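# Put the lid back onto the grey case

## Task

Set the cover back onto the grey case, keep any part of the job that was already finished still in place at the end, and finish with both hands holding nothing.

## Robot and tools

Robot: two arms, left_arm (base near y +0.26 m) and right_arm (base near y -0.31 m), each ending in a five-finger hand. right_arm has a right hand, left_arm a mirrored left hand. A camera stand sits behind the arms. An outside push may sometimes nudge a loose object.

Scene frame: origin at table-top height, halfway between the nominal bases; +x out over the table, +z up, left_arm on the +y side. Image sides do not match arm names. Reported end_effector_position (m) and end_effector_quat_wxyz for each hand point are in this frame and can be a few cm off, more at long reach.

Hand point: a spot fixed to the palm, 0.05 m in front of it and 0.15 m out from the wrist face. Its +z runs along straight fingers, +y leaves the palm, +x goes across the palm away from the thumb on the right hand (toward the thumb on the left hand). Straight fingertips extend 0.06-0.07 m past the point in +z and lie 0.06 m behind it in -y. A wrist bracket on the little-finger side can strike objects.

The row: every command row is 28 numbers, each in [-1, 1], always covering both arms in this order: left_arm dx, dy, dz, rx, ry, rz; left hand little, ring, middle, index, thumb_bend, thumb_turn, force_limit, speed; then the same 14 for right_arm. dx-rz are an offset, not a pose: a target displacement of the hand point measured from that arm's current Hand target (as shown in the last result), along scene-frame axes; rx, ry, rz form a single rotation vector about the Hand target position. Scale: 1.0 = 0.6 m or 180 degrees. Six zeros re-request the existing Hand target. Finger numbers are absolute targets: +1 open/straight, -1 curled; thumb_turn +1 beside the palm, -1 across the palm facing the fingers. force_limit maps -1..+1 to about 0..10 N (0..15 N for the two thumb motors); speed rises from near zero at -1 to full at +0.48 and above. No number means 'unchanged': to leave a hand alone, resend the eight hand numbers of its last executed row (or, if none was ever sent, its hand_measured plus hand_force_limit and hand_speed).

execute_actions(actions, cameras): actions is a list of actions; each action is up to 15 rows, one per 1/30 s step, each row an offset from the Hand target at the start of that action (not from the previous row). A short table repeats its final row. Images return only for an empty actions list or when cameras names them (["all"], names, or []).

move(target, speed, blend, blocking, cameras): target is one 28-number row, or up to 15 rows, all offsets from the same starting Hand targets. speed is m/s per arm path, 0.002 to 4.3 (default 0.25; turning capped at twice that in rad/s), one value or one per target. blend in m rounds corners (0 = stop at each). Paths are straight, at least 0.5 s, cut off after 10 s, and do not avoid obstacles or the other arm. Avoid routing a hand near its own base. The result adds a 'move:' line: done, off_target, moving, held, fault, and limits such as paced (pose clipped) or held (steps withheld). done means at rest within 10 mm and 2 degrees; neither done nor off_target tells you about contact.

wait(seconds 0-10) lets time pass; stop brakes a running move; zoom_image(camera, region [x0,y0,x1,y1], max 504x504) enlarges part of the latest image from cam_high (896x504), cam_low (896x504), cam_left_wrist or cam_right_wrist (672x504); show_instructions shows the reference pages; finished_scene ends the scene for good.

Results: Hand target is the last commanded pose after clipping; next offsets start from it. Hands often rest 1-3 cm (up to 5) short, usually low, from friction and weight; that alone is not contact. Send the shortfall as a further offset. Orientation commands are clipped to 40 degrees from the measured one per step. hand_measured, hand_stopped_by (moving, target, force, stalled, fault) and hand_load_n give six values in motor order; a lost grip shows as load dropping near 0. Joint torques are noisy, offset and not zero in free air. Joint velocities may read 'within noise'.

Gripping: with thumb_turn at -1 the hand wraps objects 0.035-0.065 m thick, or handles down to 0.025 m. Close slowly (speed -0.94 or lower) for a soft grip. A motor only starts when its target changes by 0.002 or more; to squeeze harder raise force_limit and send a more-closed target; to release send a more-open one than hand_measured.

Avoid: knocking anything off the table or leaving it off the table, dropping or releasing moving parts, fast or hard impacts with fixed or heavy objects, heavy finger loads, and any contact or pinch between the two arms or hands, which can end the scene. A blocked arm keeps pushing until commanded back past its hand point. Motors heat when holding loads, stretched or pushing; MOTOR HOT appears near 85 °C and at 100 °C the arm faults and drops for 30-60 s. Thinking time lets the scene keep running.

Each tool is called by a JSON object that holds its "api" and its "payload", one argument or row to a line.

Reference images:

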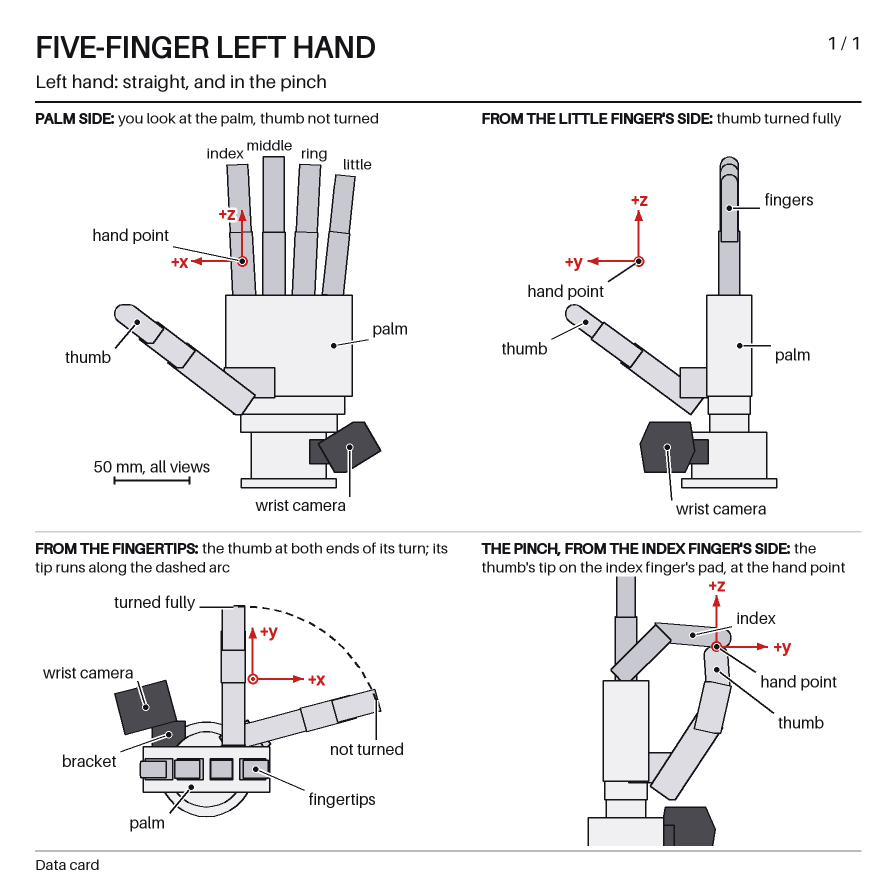

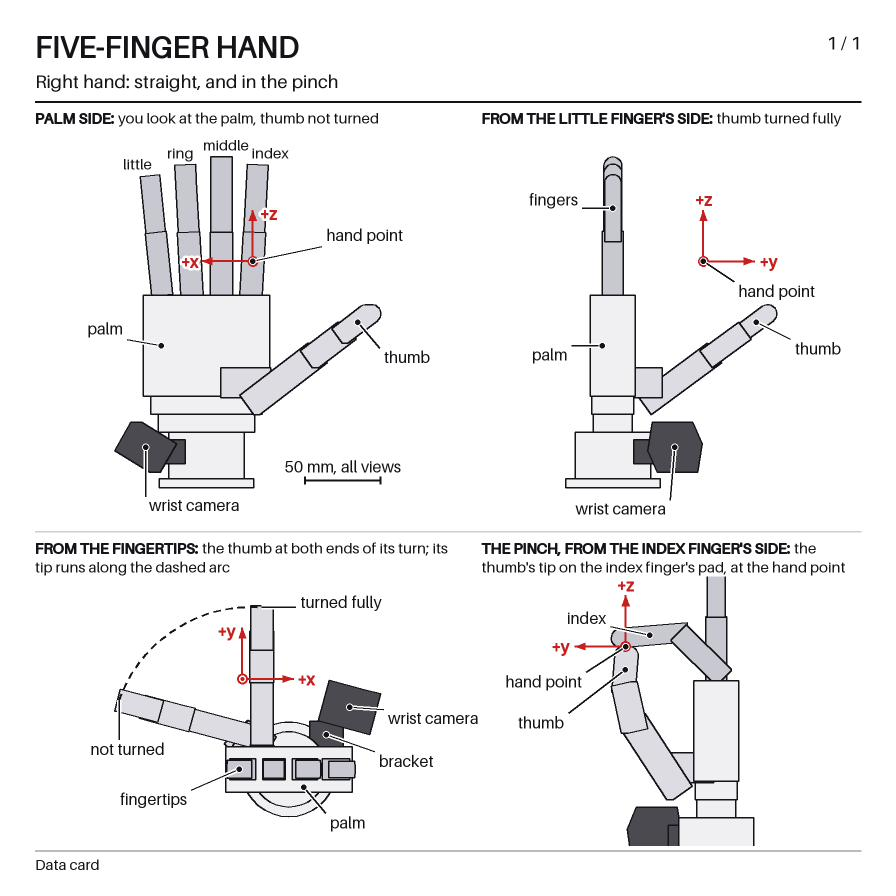

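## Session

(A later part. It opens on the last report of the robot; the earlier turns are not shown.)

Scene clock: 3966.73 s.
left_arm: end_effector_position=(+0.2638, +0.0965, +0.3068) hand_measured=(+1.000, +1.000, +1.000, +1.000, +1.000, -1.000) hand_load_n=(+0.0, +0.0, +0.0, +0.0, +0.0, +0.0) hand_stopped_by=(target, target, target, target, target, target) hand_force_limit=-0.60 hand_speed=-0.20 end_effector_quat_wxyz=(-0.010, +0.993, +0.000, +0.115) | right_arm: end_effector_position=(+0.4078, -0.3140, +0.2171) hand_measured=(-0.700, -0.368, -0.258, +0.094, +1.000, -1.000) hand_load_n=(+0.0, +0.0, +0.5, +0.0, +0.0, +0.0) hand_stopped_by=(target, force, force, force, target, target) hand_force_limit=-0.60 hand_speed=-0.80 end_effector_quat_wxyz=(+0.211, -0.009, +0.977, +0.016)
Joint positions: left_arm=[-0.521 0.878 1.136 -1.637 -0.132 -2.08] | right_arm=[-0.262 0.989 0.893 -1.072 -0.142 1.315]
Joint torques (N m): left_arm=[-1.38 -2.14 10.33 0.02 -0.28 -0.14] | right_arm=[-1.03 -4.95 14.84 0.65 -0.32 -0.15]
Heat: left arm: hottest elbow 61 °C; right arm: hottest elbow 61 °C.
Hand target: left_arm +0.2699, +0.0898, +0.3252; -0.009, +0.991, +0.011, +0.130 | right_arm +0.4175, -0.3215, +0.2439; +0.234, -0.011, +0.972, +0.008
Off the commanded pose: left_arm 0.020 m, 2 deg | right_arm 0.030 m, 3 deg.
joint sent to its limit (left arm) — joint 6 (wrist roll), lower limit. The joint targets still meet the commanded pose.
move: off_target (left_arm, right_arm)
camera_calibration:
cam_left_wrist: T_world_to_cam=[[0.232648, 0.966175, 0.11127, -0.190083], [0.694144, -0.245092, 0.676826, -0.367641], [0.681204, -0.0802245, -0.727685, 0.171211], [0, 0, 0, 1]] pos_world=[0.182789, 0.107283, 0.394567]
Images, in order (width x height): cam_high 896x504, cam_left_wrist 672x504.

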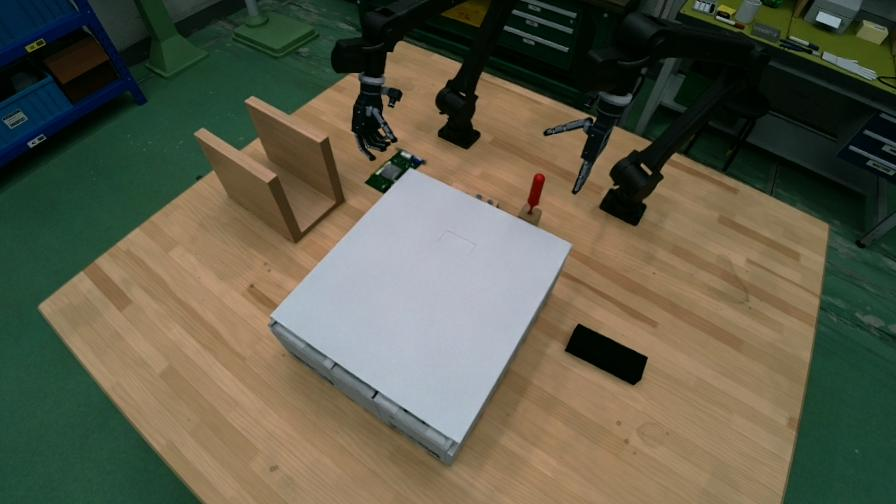

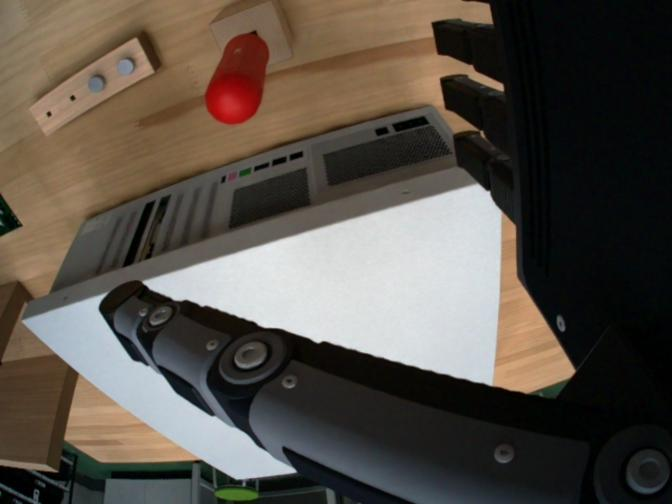

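{"api": "move", "payload": {
  "target": [0,0,-0.1,0,0,0,1.0,1.0,1.0,1.0,1.0,-1,-0.6,-0.2,0,0,0,0,0,0,-0.7,-0.6,-0.5,-0.4,1.0,-1,-0.6,-0.8],
  "speed": 0.12,
  "cameras": ["cam_high","cam_left_wrist","cam_low","cam_right_wrist"]
}}

Scene clock: 3986.30 s.
left_arm: end_effector_position=(+0.2694, +0.0933, +0.2585) hand_measured=(+1.000, +1.000, +1.000, +1.000, +1.000, -1.000) hand_load_n=(+0.0, +0.0, +0.0, +0.0, +0.0, +0.0) hand_stopped_by=(target, target, target, target, target, target) hand_force_limit=-0.60 hand_speed=-0.20 end_effector_quat_wxyz=(-0.011, +0.993, +0.000, +0.115) | right_arm: end_effector_position=(+0.4078, -0.3140, +0.2171) hand_measured=(-0.700, -0.368, -0.258, +0.094, +1.000, -1.000) hand_load_n=(+0.0, +0.0, +0.0, +0.0, +0.0, +0.0) hand_stopped_by=(target, force, force, force, target, target) hand_force_limit=-0.60 hand_speed=-0.80 end_effector_quat_wxyz=(+0.211, -0.009, +0.977, +0.016)
Joint positions: left_arm=[-0.521 0.871 1.004 -1.514 -0.133 -2.08] | right_arm=[-0.262 0.989 0.893 -1.072 -0.142 1.315]
Joint torques (N m): left_arm=[-1.38 -5.19 7.57 0.92 -0.31 -0.18] | right_arm=[-1.2 -5.01 14.83 0.65 -0.32 -0.14]
Heat: left arm: hottest elbow 64 °C; right arm: hottest elbow 61 °C.
Hand target: left_arm +0.2698, +0.0899, +0.2652; -0.010, +0.991, +0.011, +0.130 | right_arm +0.4175, -0.3215, +0.2439; +0.234, -0.011, +0.972, +0.008
Off the commanded pose: left_arm 0.007 m, 2 deg | right_arm 0.029 m, 3 deg.
joint sent to its limit (left arm) — joint 6 (wrist roll), lower limit. The joint targets still meet the commanded pose.
move: off_target (right_arm)
camera_calibration:
cam_left_wrist: T_world_to_cam=[[0.232384, 0.966159, 0.11196, -0.182923], [0.695038, -0.245482, 0.675766, -0.339504], [0.680382, -0.0792213, -0.728563, 0.132404], [0, 0, 0, 1]] pos_world=[0.188391, 0.10388, 0.34637]
cam_right_wrist: T_world_to_cam=[[-0.234554, 0.971101, -0.044134, 0.409061], [0.541874, 0.168304, 0.823436, -0.344284], [0.807067, 0.169225, -0.565691, -0.0378395], [0, 0, 0, 1]] pos_world=[0.313044, -0.332891, 0.280144]

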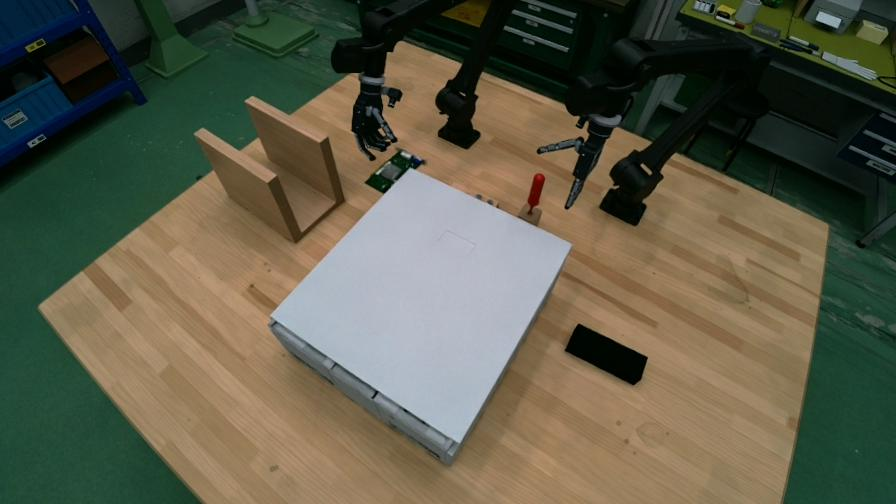

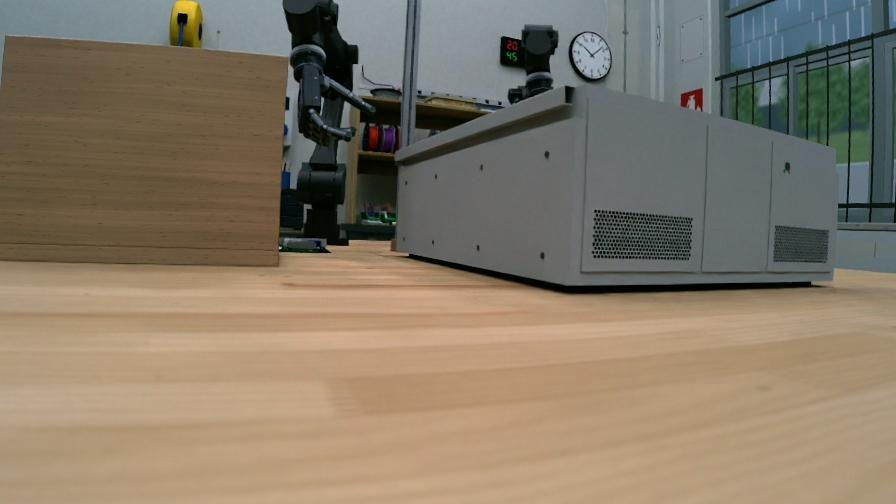

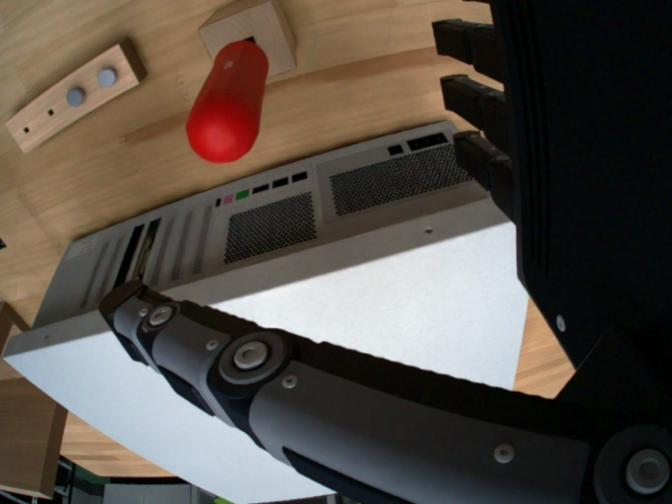

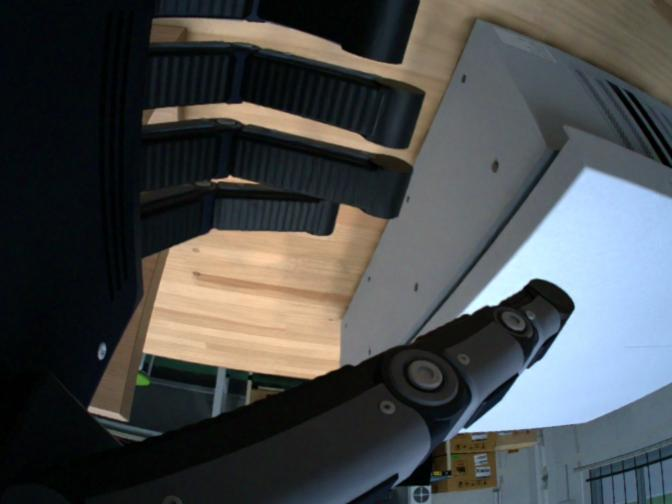

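{"api": "move", "payload": {
  "target": [
    [0,0,-0.03,0,0,0,1.0,1.0,1.0,1.0,1.0,-1,-0.6,-0.2,0,0,0,0,0,0,-0.7,-0.6,-0.5,-0.4,1.0,-1,-0.6,-0.8],
    [0.075,0,-0.03,0,0,0,1.0,1.0,1.0,1.0,1.0,-1,-0.6,-0.2,0,0,0,0,0,0,-0.7,-0.6,-0.5,-0.4,1.0,-1,-0.6,-0.8]
  ],
  "speed": 0.1,
  "blend": 0.01,
  "cameras": ["cam_high","cam_left_wrist","cam_right_wrist"]
}}

Scene clock: 3997.50 s.
left_arm: end_effector_position=(+0.2992, +0.0951, +0.2256) hand_measured=(+1.000, +1.000, +1.000, +1.000, +1.000, -1.000) hand_load_n=(+0.0, +0.0, +0.5, +0.0, +0.0, +0.0) hand_stopped_by=(target, target, target, target, target, target) hand_force_limit=-0.60 hand_speed=-0.20 end_effector_quat_wxyz=(-0.021, +0.994, +0.009, +0.109) | right_arm: end_effector_position=(+0.4078, -0.3140, +0.2171) hand_measured=(-0.700, -0.368, -0.258, +0.094, +1.000, -1.000) hand_load_n=(+0.0, +0.5, +0.0, +0.0, +0.0, +0.0) hand_stopped_by=(target, force, force, force, target, target) hand_force_limit=-0.60 hand_speed=-0.80 end_effector_quat_wxyz=(+0.211, -0.009, +0.977, +0.016)
Joint positions: left_arm=[-0.47 0.948 0.964 -1.411 -0.138 -2.047] | right_arm=[-0.262 0.989 0.893 -1.072 -0.142 1.315]
Joint torques (N m): left_arm=[0.44 -4.13 10.67 0.92 -0.06 -0.01] | right_arm=[-1.14 -4.95 14.86 0.64 -0.32 -0.15]
Heat: left arm: hottest elbow 62 °C; right arm: hottest elbow 61 °C.
Hand target: left_arm +0.3150, +0.0899, +0.2473; -0.010, +0.991, +0.011, +0.130 | right_arm +0.4175, -0.3215, +0.2439; +0.234, -0.011, +0.972, +0.008
Off the commanded pose: left_arm 0.027 m, 3 deg | right_arm 0.029 m, 3 deg.
move: off_target (left_arm, right_arm); blend cut to 0.009 m at target 1
camera_calibration:
cam_left_wrist: T_world_to_cam=[[0.215415, 0.968137, 0.127701, -0.186607], [0.707281, -0.244849, 0.663177, -0.338511], [0.673313, -0.0525377, -0.737489, 0.0898716], [0, 0, 0, 1]] pos_world=[0.219108, 0.102499, 0.314602]
cam_right_wrist: T_world_to_cam=[[-0.234554, 0.971101, -0.044134, 0.409061], [0.541874, 0.168304, 0.823436, -0.344284], [0.807067, 0.169225, -0.565691, -0.0378395], [0, 0, 0, 1]] pos_world=[0.313044, -0.332891, 0.280144]
Images, in order (width x height): cam_high 896x504, cam_left_wrist 672x504, cam_right_wrist 672x504.

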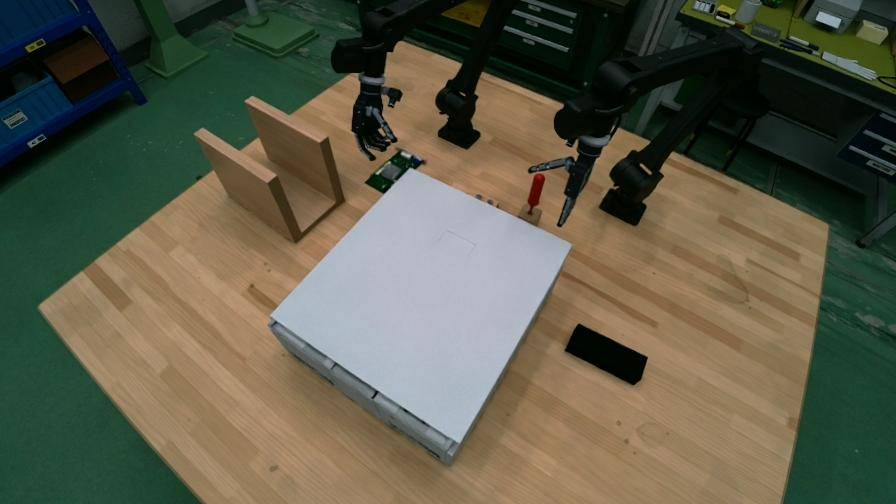

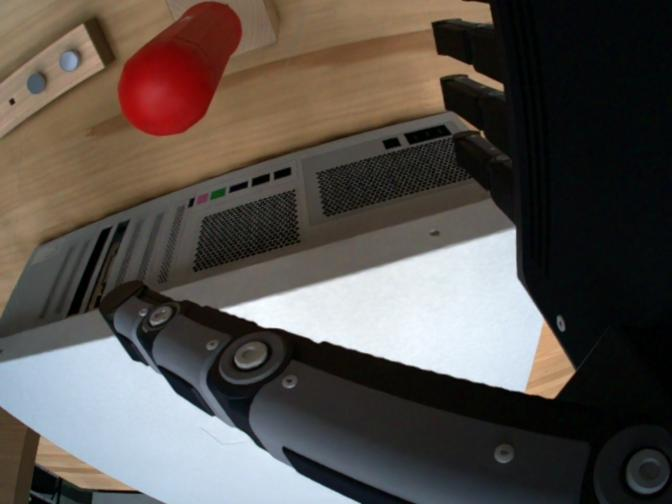

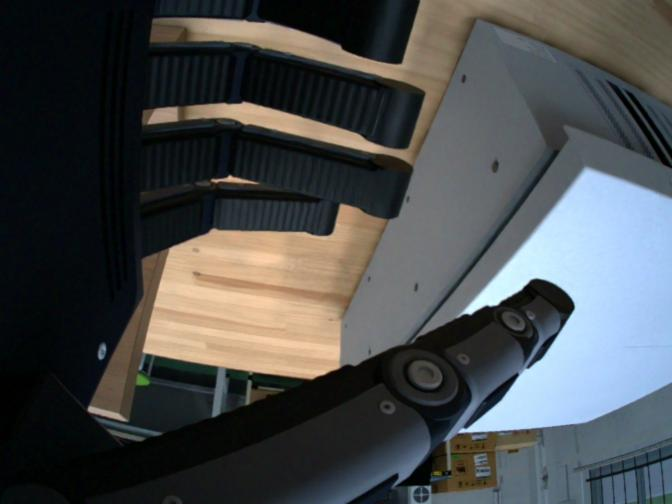

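{"api": "move", "payload": {
  "target": [0.04,0,0.035,0,0,0,1.0,1.0,1.0,1.0,1.0,-1,-0.6,-0.2,0,0,0,0,0,0,-0.7,-0.6,-0.5,-0.4,1.0,-1,-0.6,-0.8],
  "speed": 0.06,
  "cameras": ["cam_high","cam_left_wrist"]
}}

{"api": "zoom_image", "payload": {
  "camera": "cam_high",
  "region": [520, 140, 620, 260]
}}

Scene clock: 4017.33 s.
left_arm: end_effector_position=(+0.3273, +0.0922, +0.2500) hand_measured=(+1.000, +1.000, +1.000, +1.000, +1.000, -1.000) hand_load_n=(+0.0, +0.0, +0.0, +0.0, +0.0, +0.0) hand_stopped_by=(target, target, target, target, target, target) hand_force_limit=-0.60 hand_speed=-0.20 end_effector_quat_wxyz=(-0.015, +0.993, +0.009, +0.119) | right_arm: end_effector_position=(+0.4078, -0.3140, +0.2171) hand_measured=(-0.700, -0.368, -0.258, +0.094, +1.000, -1.000) hand_load_n=(+0.0, -0.5, +0.0, +0.0, +0.0, +0.0) hand_stopped_by=(target, force, force, force, target, target) hand_force_limit=-0.60 hand_speed=-0.80 end_effector_quat_wxyz=(+0.211, -0.009, +0.977, +0.016)
Joint positions: left_arm=[-0.432 1.006 1.055 -1.416 -0.129 -2.009] | right_arm=[-0.262 0.989 0.893 -1.072 -0.142 1.315]
Joint torques (N m): left_arm=[-0.03 -5.01 10.96 0.1 -0.05 -0.02] | right_arm=[-1.08 -4.95 14.86 0.64 -0.32 -0.14]
Heat: left arm: hottest elbow 64 °C; right arm: hottest elbow 61 °C.
Hand target: left_arm +0.3389, +0.0899, +0.2682; -0.009, +0.991, +0.011, +0.130 | right_arm +0.4175, -0.3215, +0.2439; +0.234, -0.011, +0.972, +0.008
Off the commanded pose: left_arm 0.022 m, 1 deg | right_arm 0.029 m, 3 deg.
move: off_target (left_arm, right_arm)
camera_calibration:
cam_left_wrist: T_world_to_cam=[[0.212794, 0.969669, 0.120253, -0.190437], [0.693356, -0.236568, 0.680656, -0.37585], [0.688459, -0.0614613, -0.722666, 0.0809873], [0, 0, 0, 1]] pos_world=[0.245365, 0.100724, 0.337252]
Images, in order (width x height): cam_high 896x504, cam_left_wrist 672x504.

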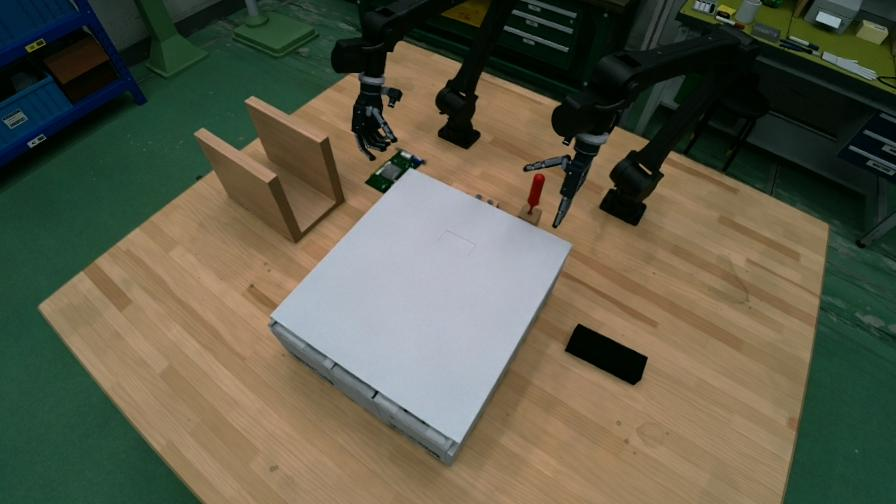

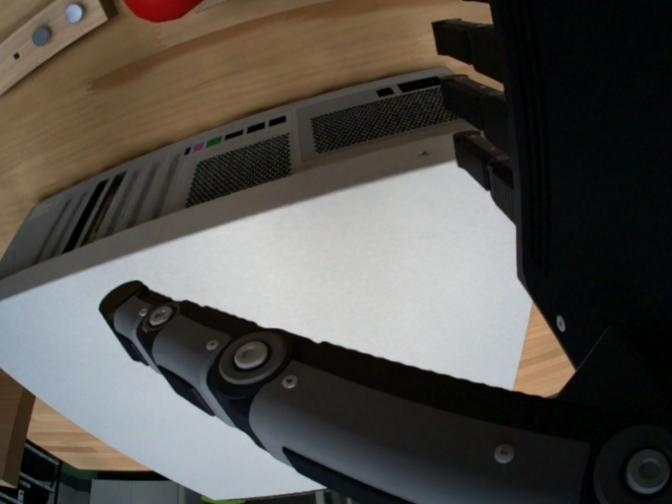

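Scaled by 4.200 from the camera's 896x504 image, which has a finer 1280x720 frame.

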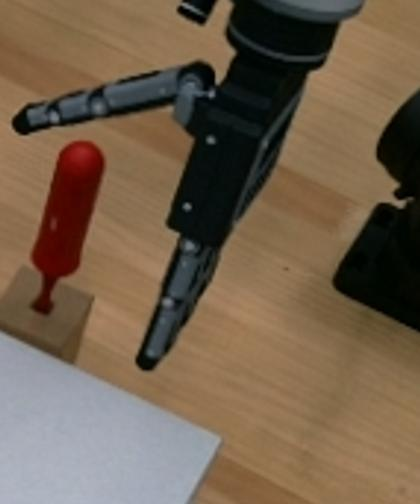

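{"api": "move", "payload": {
  "target": [0.025,0,-0.038,0,0,0,1.0,1.0,1.0,1.0,1.0,-1,-0.6,-0.2,0,0,0,0,0,0,-0.7,-0.6,-0.5,-0.4,1.0,-1,-0.6,-0.8],
  "speed": 0.05,
  "cameras": ["cam_high","cam_left_wrist"]
}}

{"api": "zoom_image", "payload": {
  "camera": "cam_high",
  "region": [520, 190, 600, 260]
}}

{"api": "zoom_image", "payload": {
  "camera": "cam_left_wrist",
  "region": [380, 50, 560, 230]
}}

Scene clock: 4037.57 s.
left_arm: end_effector_position=(+0.3456, +0.0902, +0.2429) hand_measured=(+1.000, +1.000, +1.000, +1.000, +1.000, -1.000) hand_load_n=(+0.0, +0.0, +0.0, +0.0, +0.0, +0.0) hand_stopped_by=(target, target, target, target, target, target) hand_force_limit=-0.60 hand_speed=-0.20 end_effector_quat_wxyz=(-0.012, +0.992, +0.010, +0.126) | right_arm: end_effector_position=(+0.4078, -0.3140, +0.2171) hand_measured=(-0.700, -0.368, -0.258, +0.094, +1.000, -1.000) hand_load_n=(+0.0, +0.0, +0.0, +0.0, +0.0, +0.0) hand_stopped_by=(target, force, force, force, target, target) hand_force_limit=-0.60 hand_speed=-0.80 end_effector_quat_wxyz=(+0.211, -0.009, +0.977, +0.016)
Joint positions: left_arm=[-0.411 1.043 1.056 -1.362 -0.124 -1.988] | right_arm=[-0.262 0.989 0.893 -1.072 -0.142 1.315]
Joint torques (N m): left_arm=[0.56 -5.36 8.21 1.1 -0.09 -0.05] | right_arm=[-1.14 -4.95 14.86 0.64 -0.32 -0.14]
Heat: left arm: hottest elbow 63 °C; right arm: hottest elbow 61 °C.
Hand target: left_arm +0.3539, +0.0899, +0.2455; -0.009, +0.991, +0.011, +0.130 | right_arm +0.4175, -0.3215, +0.2439; +0.234, -0.011, +0.972, +0.008
Off the commanded pose: left_arm 0.009 m, 1 deg | right_arm 0.029 m, 3 deg.
move: off_target (right_arm)
camera_calibration:
cam_left_wrist: T_world_to_cam=[[0.211624, 0.970354, 0.116737, -0.19035], [0.684046, -0.232366, 0.691439, -0.383933], [0.698066, -0.0664712, -0.712941, 0.0578343], [0, 0, 0, 1]] pos_world=[0.262538, 0.0993388, 0.328919]
Images, in order (width x height): cam_high 896x504, cam_left_wrist 672x504.

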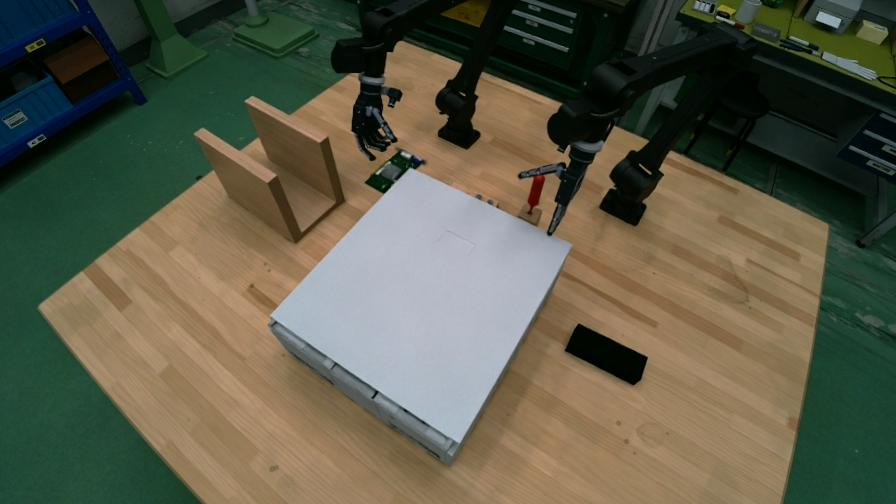

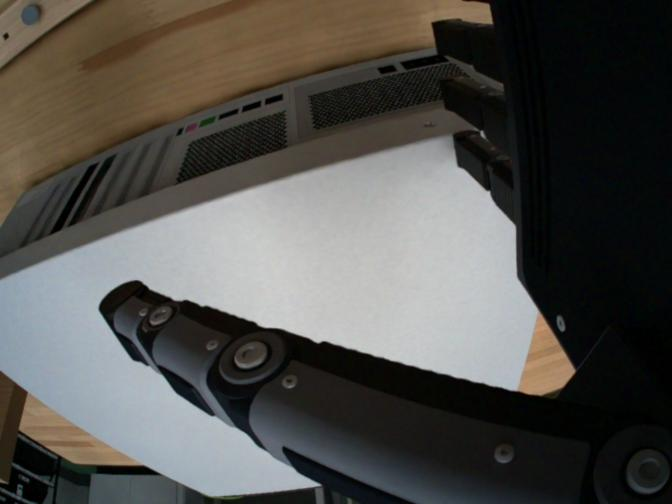

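Scaled by 6.300 from the camera's 896x504 image, which has a finer 1280x720 frame.

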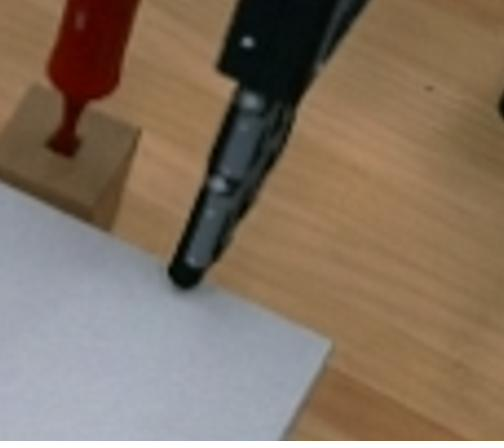

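Scaled by 2.800 from the camera's 672x504 image, which has a finer 960x720 frame.

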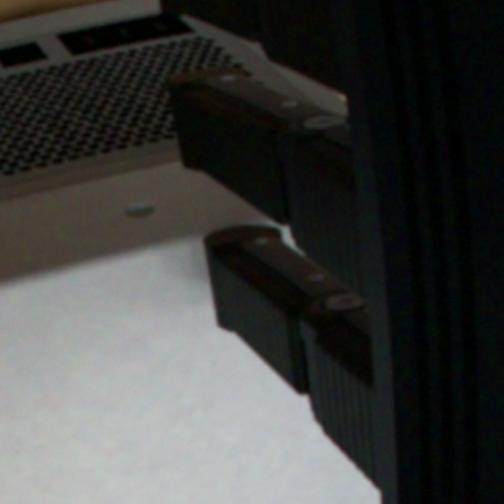

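{"api": "move", "payload": {
  "target": [
    [-0.08,0,0,0,0,0,1.0,1.0,1.0,1.0,1.0,-1,-0.6,-0.2,0,0,0,0,0,0,-0.7,-0.6,-0.5,-0.4,1.0,-1,-0.6,-0.8],
    [-0.08,0,-0.045,0,0,0,1.0,1.0,1.0,1.0,1.0,-1,-0.6,-0.2,0,0,0,0,0,0,-0.7,-0.6,-0.5,-0.4,1.0,-1,-0.6,-0.8]
  ],
  "speed": 0.08,
  "cameras": ["cam_high","cam_left_wrist"]
}}

{"api": "zoom_image", "payload": {
  "camera": "cam_high",
  "region": [520, 190, 600, 260]
}}

{"api": "zoom_image", "payload": {
  "camera": "cam_left_wrist",
  "region": [380, 50, 560, 230]
}}

Scene clock: 4054.07 s.
left_arm: end_effector_position=(+0.3046, +0.0935, +0.2111) hand_measured=(+1.000, +1.000, +1.000, +1.000, +1.000, -1.000) hand_load_n=(+0.0, +0.0, +0.0, +0.0, +0.0, +0.0) hand_stopped_by=(target, target, target, target, target, target) hand_force_limit=-0.60 hand_speed=-0.20 end_effector_quat_wxyz=(-0.016, +0.993, +0.011, +0.116) | right_arm: end_effector_position=(+0.4078, -0.3140, +0.2171) hand_measured=(-0.700, -0.368, -0.258, +0.094, +1.000, -1.000) hand_load_n=(+0.0, +0.0, +0.0, +0.0, +0.0, -0.5) hand_stopped_by=(target, force, force, force, target, target) hand_force_limit=-0.60 hand_speed=-0.80 end_effector_quat_wxyz=(+0.211, -0.009, +0.977, +0.016)
Joint positions: left_arm=[-0.464 0.951 0.922 -1.348 -0.134 -2.044] | right_arm=[-0.262 0.989 0.893 -1.072 -0.142 1.315]
Joint torques (N m): left_arm=[-1.08 -6.48 7.58 0.87 -0.31 -0.21] | right_arm=[-1.14 -4.89 14.84 0.65 -0.33 -0.15]
Heat: left arm: hottest elbow 61 °C; right arm: hottest elbow 62 °C.
Hand target: left_arm +0.3060, +0.0899, +0.2185; -0.009, +0.991, +0.011, +0.130 | right_arm +0.4175, -0.3215, +0.2439; +0.234, -0.011, +0.972, +0.008
Off the commanded pose: left_arm 0.008 m, 2 deg | right_arm 0.029 m, 3 deg.
move: off_target (right_arm)
camera_calibration:
cam_left_wrist: T_world_to_cam=[[0.211149, 0.970063, 0.119978, -0.181726], [0.697656, -0.235538, 0.676608, -0.333797], [0.684612, -0.0591614, -0.726503, 0.0702156], [0, 0, 0, 1]] pos_world=[0.223176, 0.101817, 0.298664]
Images, in order (width x height): cam_high 896x504, cam_left_wrist 672x504.

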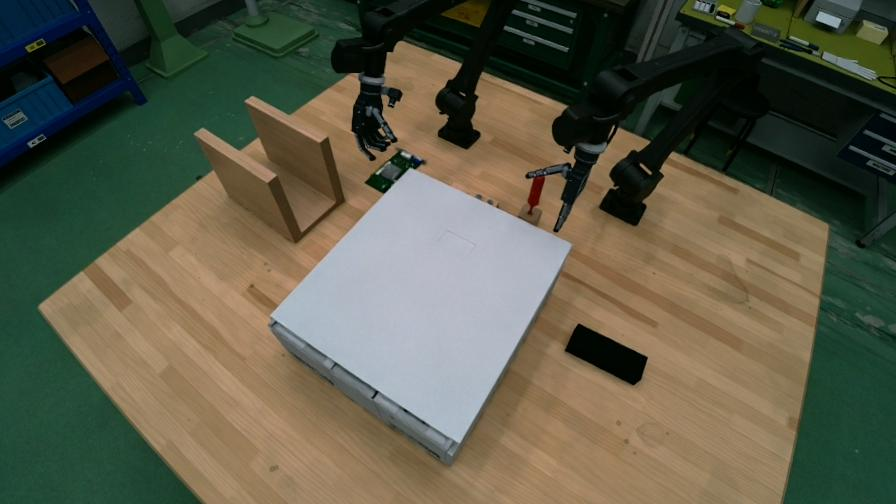

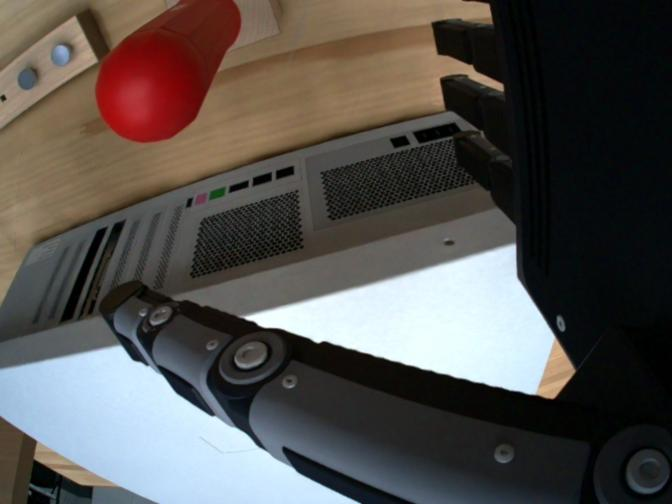

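Scaled by 6.300 from the camera's 896x504 image, which has a finer 1280x720 frame.

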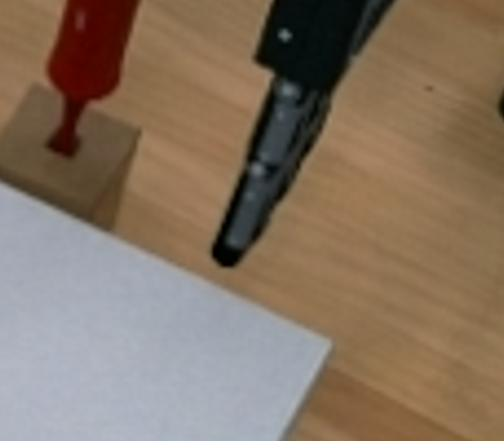

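Scaled by 2.800 from the camera's 672x504 image, which has a finer 960x720 frame.

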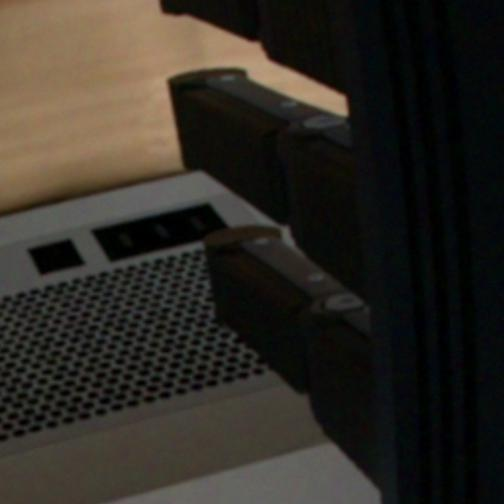

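{"api": "move", "payload": {
  "target": [0.07,0,0,0,0,0,1.0,1.0,1.0,1.0,1.0,-1,-0.6,-0.2,0,0,0,0,0,0,-0.7,-0.6,-0.5,-0.4,1.0,-1,-0.6,-0.8],
  "speed": 0.05,
  "cameras": ["cam_high","cam_left_wrist"]
}}

{"api": "zoom_image", "payload": {
  "camera": "cam_high",
  "region": [520, 190, 600, 260]
}}

{"api": "zoom_image", "payload": {
  "camera": "cam_left_wrist",
  "region": [380, 50, 560, 230]
}}

Scene clock: 4067.30 s.
left_arm: end_effector_position=(+0.3299, +0.0949, +0.1990) hand_measured=(+1.000, +1.000, +1.000, +1.000, +1.000, -1.000) hand_load_n=(+0.0, +0.5, +0.0, +0.0, +0.0, +0.0) hand_stopped_by=(target, target, target, target, target, target) hand_force_limit=-0.60 hand_speed=-0.20 end_effector_quat_wxyz=(-0.019, +0.994, +0.009, +0.111) | right_arm: end_effector_position=(+0.4078, -0.3140, +0.2171) hand_measured=(-0.700, -0.368, -0.258, +0.094, +1.000, -1.000) hand_load_n=(+0.0, +0.0, +0.5, +0.0, +0.0, +0.0) hand_stopped_by=(target, force, force, force, target, target) hand_force_limit=-0.60 hand_speed=-0.80 end_effector_quat_wxyz=(+0.211, -0.009, +0.977, +0.016)
Joint positions: left_arm=[-0.419 1.026 0.939 -1.297 -0.126 -1.997] | right_arm=[-0.262 0.989 0.893 -1.072 -0.142 1.315]
Joint torques (N m): left_arm=[0.09 -5.25 10.7 0.85 -0.05 -0.05] | right_arm=[-1.14 -4.95 14.84 0.64 -0.32 -0.15]
Heat: left arm: hottest elbow 61 °C; right arm: hottest elbow 62 °C.
Hand target: left_arm +0.3480, +0.0899, +0.2184; -0.009, +0.991, +0.011, +0.130 | right_arm +0.4175, -0.3215, +0.2439; +0.234, -0.011, +0.972, +0.008
Off the commanded pose: left_arm 0.027 m, 3 deg | right_arm 0.029 m, 3 deg.
move: off_target (left_arm, right_arm)
camera_calibration:
cam_left_wrist: T_world_to_cam=[[0.214728, 0.968782, 0.123909, -0.188725], [0.704952, -0.241543, 0.666858, -0.342927], [0.67597, -0.0558433, -0.734811, 0.04848], [0, 0, 0, 1]] pos_world=[0.249501, 0.102708, 0.287692]
Images, in order (width x height): cam_high 896x504, cam_left_wrist 672x504.

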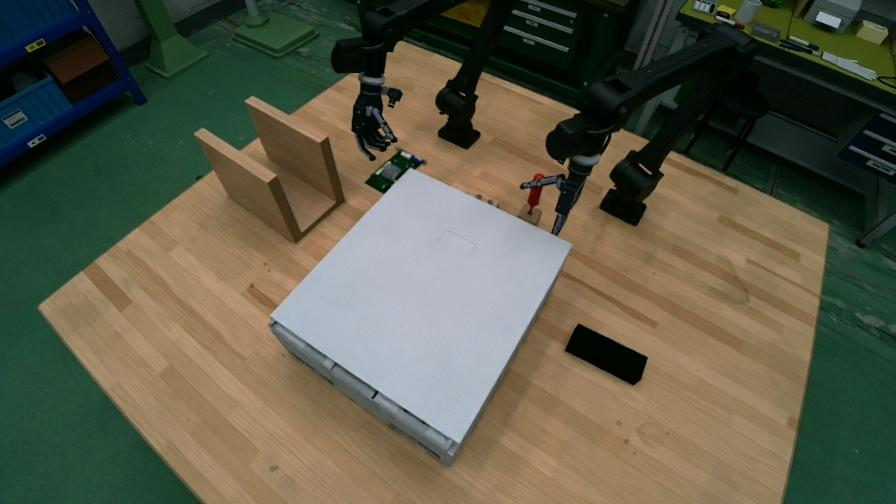

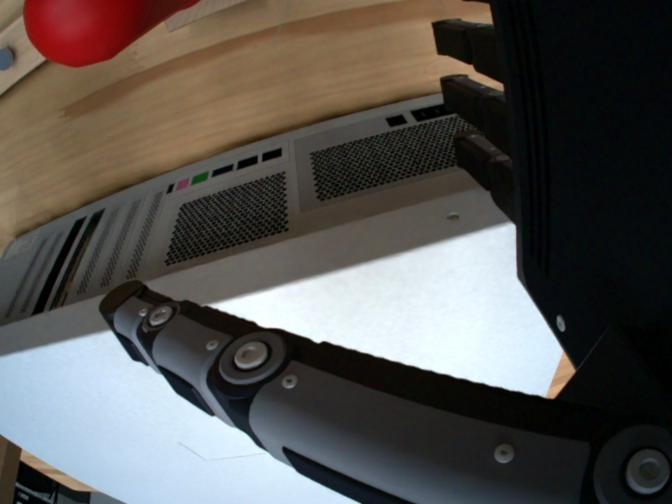

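Scaled by 6.300 from the camera's 896x504 image, which has a finer 1280x720 frame.

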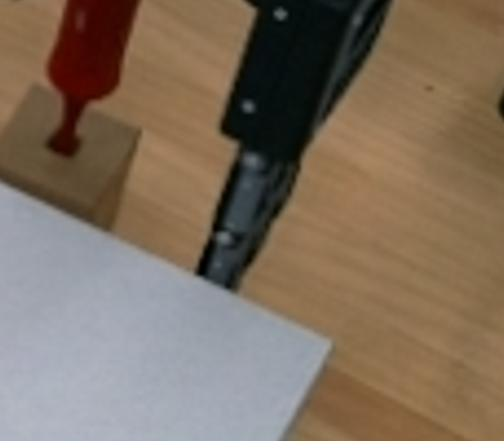

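Scaled by 2.800 from the camera's 672x504 image, which has a finer 960x720 frame.

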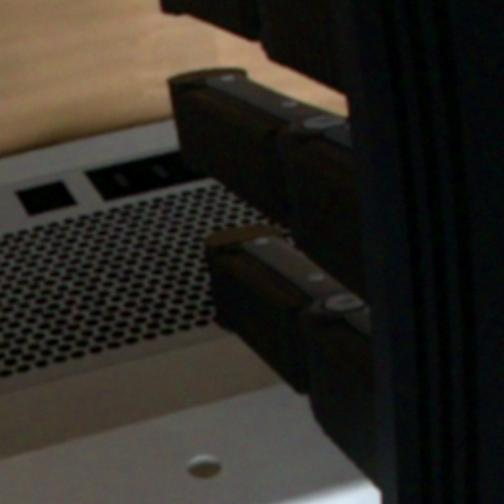

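{"api": "move", "payload": {
  "target": [0.015,0,0.024,0,0,0,1.0,1.0,1.0,1.0,1.0,-1,-0.6,-0.2,0,0,0,0,0,0,-0.7,-0.6,-0.5,-0.4,1.0,-1,-0.6,-0.8],
  "speed": 0.05,
  "cameras": ["cam_high","cam_left_wrist"]
}}

{"api": "zoom_image", "payload": {
  "camera": "cam_high",
  "region": [520, 190, 600, 260]
}}

{"api": "zoom_image", "payload": {
  "camera": "cam_left_wrist",
  "region": [380, 50, 560, 230]
}}

Scene clock: 4080.47 s.
left_arm: end_effector_position=(+0.3374, +0.0933, +0.2076) hand_measured=(+1.000, +1.000, +1.000, +1.000, +1.000, -1.000) hand_load_n=(+0.0, +0.0, -0.5, +0.0, +0.0, +0.0) hand_stopped_by=(target, target, target, target, target, target) hand_force_limit=-0.60 hand_speed=-0.20 end_effector_quat_wxyz=(-0.018, +0.994, +0.007, +0.107) | right_arm: end_effector_position=(+0.4078, -0.3140, +0.2171) hand_measured=(-0.700, -0.368, -0.258, +0.094, +1.000, -1.000) hand_load_n=(+0.0, +0.0, +0.0, +0.0, +0.0, +0.0) hand_stopped_by=(target, force, force, force, target, target) hand_force_limit=-0.60 hand_speed=-0.80 end_effector_quat_wxyz=(+0.211, -0.009, +0.977, +0.016)
Joint positions: left_arm=[-0.41 1.049 0.978 -1.317 -0.119 -1.985] | right_arm=[-0.262 0.989 0.893 -1.072 -0.142 1.315]
Joint torques (N m): left_arm=[0.56 -5.42 11.58 0.35 -0.22 -0.06] | right_arm=[-1.14 -4.89 14.87 0.64 -0.32 -0.15]
Heat: left arm: hottest elbow 62 °C; right arm: hottest elbow 62 °C.
Hand target: left_arm +0.3569, +0.0899, +0.2327; -0.010, +0.991, +0.011, +0.130 | right_arm +0.4175, -0.3215, +0.2439; +0.234, -0.011, +0.972, +0.008
Off the commanded pose: left_arm 0.032 m, 3 deg | right_arm 0.029 m, 3 deg.
move: off_target (left_arm, right_arm)
camera_calibration:
cam_left_wrist: T_world_to_cam=[[0.218722, 0.968316, 0.120515, -0.190419], [0.708849, -0.242549, 0.662346, -0.354577], [0.670592, -0.059443, -0.739441, 0.0527505], [0, 0, 0, 1]] pos_world=[0.257616, 0.10152, 0.296807]
Images, in order (width x height): cam_high 896x504, cam_left_wrist 672x504.

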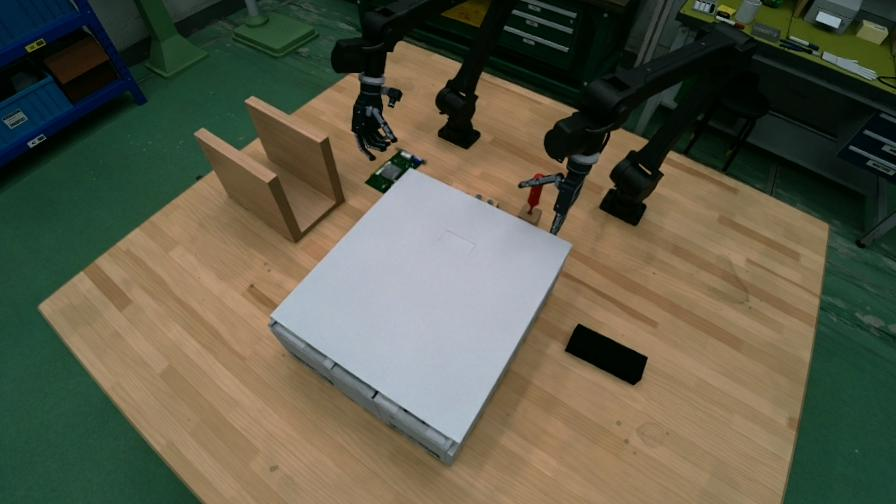

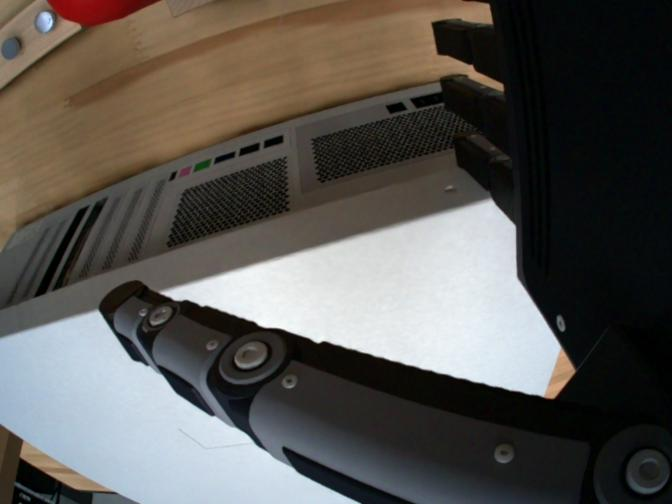

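Scaled by 6.300 from the camera's 896x504 image, which has a finer 1280x720 frame.

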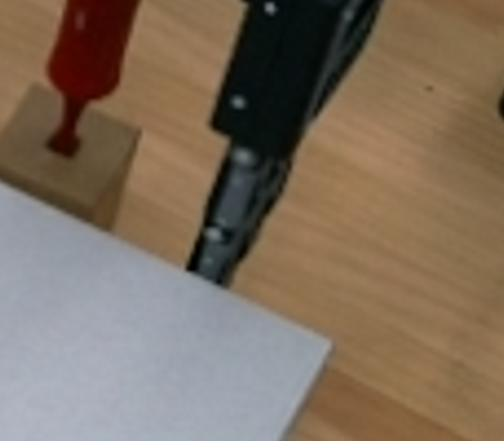

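Scaled by 2.800 from the camera's 672x504 image, which has a finer 960x720 frame.

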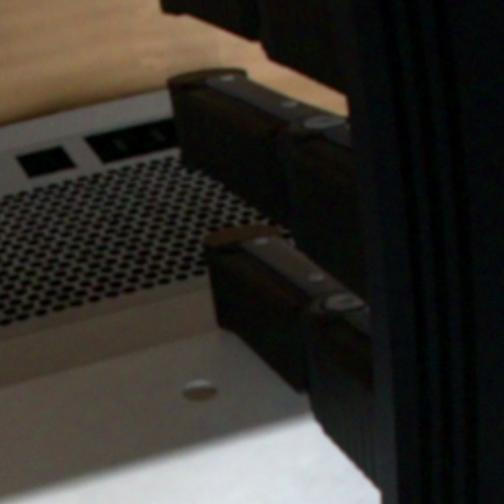

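{"api": "move", "payload": {
  "target": [0.02,0,0.005,0,0,0,1.0,1.0,1.0,1.0,1.0,-1,-0.6,-0.2,0,0,0,0,0,0,-0.7,-0.6,-0.5,-0.4,1.0,-1,-0.6,-0.8],
  "speed": 0.04,
  "cameras": ["cam_high","cam_left_wrist"]
}}

{"api": "zoom_image", "payload": {
  "camera": "cam_high",
  "region": [420, 420, 480, 470]
}}

{"api": "zoom_image", "payload": {
  "camera": "cam_left_wrist",
  "region": [380, 50, 560, 230]
}}

Scene clock: 4091.37 s.
left_arm: end_effector_position=(+0.3419, +0.0946, +0.2087) hand_measured=(+1.000, +1.000, +1.000, +1.000, +1.000, -1.000) hand_load_n=(+0.0, +0.0, +0.0, +0.0, +0.0, +0.0) hand_stopped_by=(target, target, target, target, target, target) hand_force_limit=-0.60 hand_speed=-0.20 end_effector_quat_wxyz=(-0.019, +0.995, +0.008, +0.097) | right_arm: end_effector_position=(+0.4078, -0.3140, +0.2171) hand_measured=(-0.700, -0.368, -0.258, +0.094, +1.000, -1.000) hand_load_n=(+0.0, +0.0, +0.0, +0.0, +0.0, +0.0) hand_stopped_by=(target, force, force, force, target, target) hand_force_limit=-0.60 hand_speed=-0.80 end_effector_quat_wxyz=(+0.211, -0.009, +0.977, +0.016)
Joint positions: left_arm=[-0.395 1.072 1.001 -1.334 -0.111 -1.973] | right_arm=[-0.262 0.989 0.893 -1.072 -0.142 1.315]
Joint torques (N m): left_arm=[0.32 -5.19 11.79 1.22 -0.4 -0.02] | right_arm=[-1.08 -4.95 14.84 0.65 -0.32 -0.15]
Heat: left arm: hottest elbow 66 °C; right arm: hottest elbow 62 °C.
Hand target: left_arm +0.3690, +0.0898, +0.2358; -0.009, +0.991, +0.011, +0.130 | right_arm +0.4175, -0.3215, +0.2439; +0.234, -0.011, +0.972, +0.008
Off the commanded pose: left_arm 0.038 m, 4 deg | right_arm 0.029 m, 3 deg.
move: off_target (left_arm, right_arm)
camera_calibration:
cam_left_wrist: T_world_to_cam=[[0.22007, 0.968391, 0.117422, -0.192622], [0.7222, -0.242662, 0.647721, -0.359691], [0.655741, -0.0577415, -0.752775, 0.0582556], [0, 0, 0, 1]] pos_world=[0.263959, 0.102614, 0.299451]
Images, in order (width x height): cam_high 896x504, cam_left_wrist 672x504.

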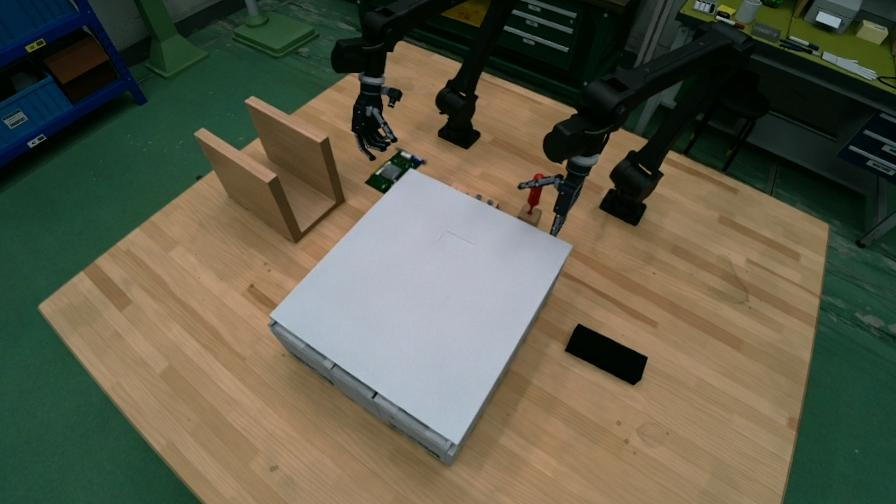

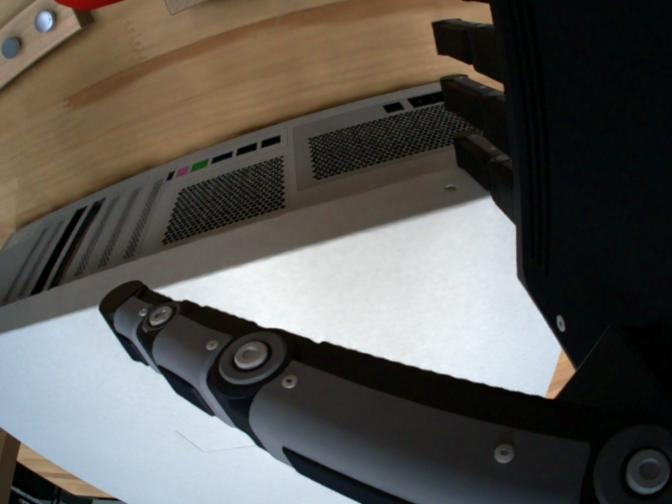

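Scaled by 8.400 from the camera's 896x504 image, which has a finer 1280x720 frame.

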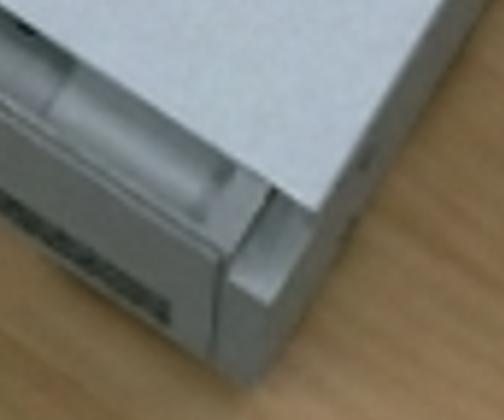

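Scaled by 2.800 from the camera's 672x504 image, which has a finer 960x720 frame.

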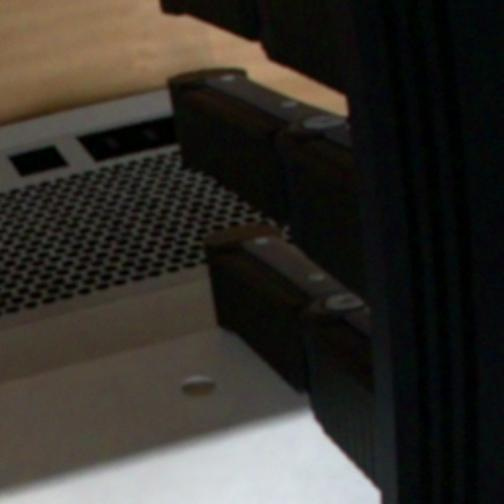

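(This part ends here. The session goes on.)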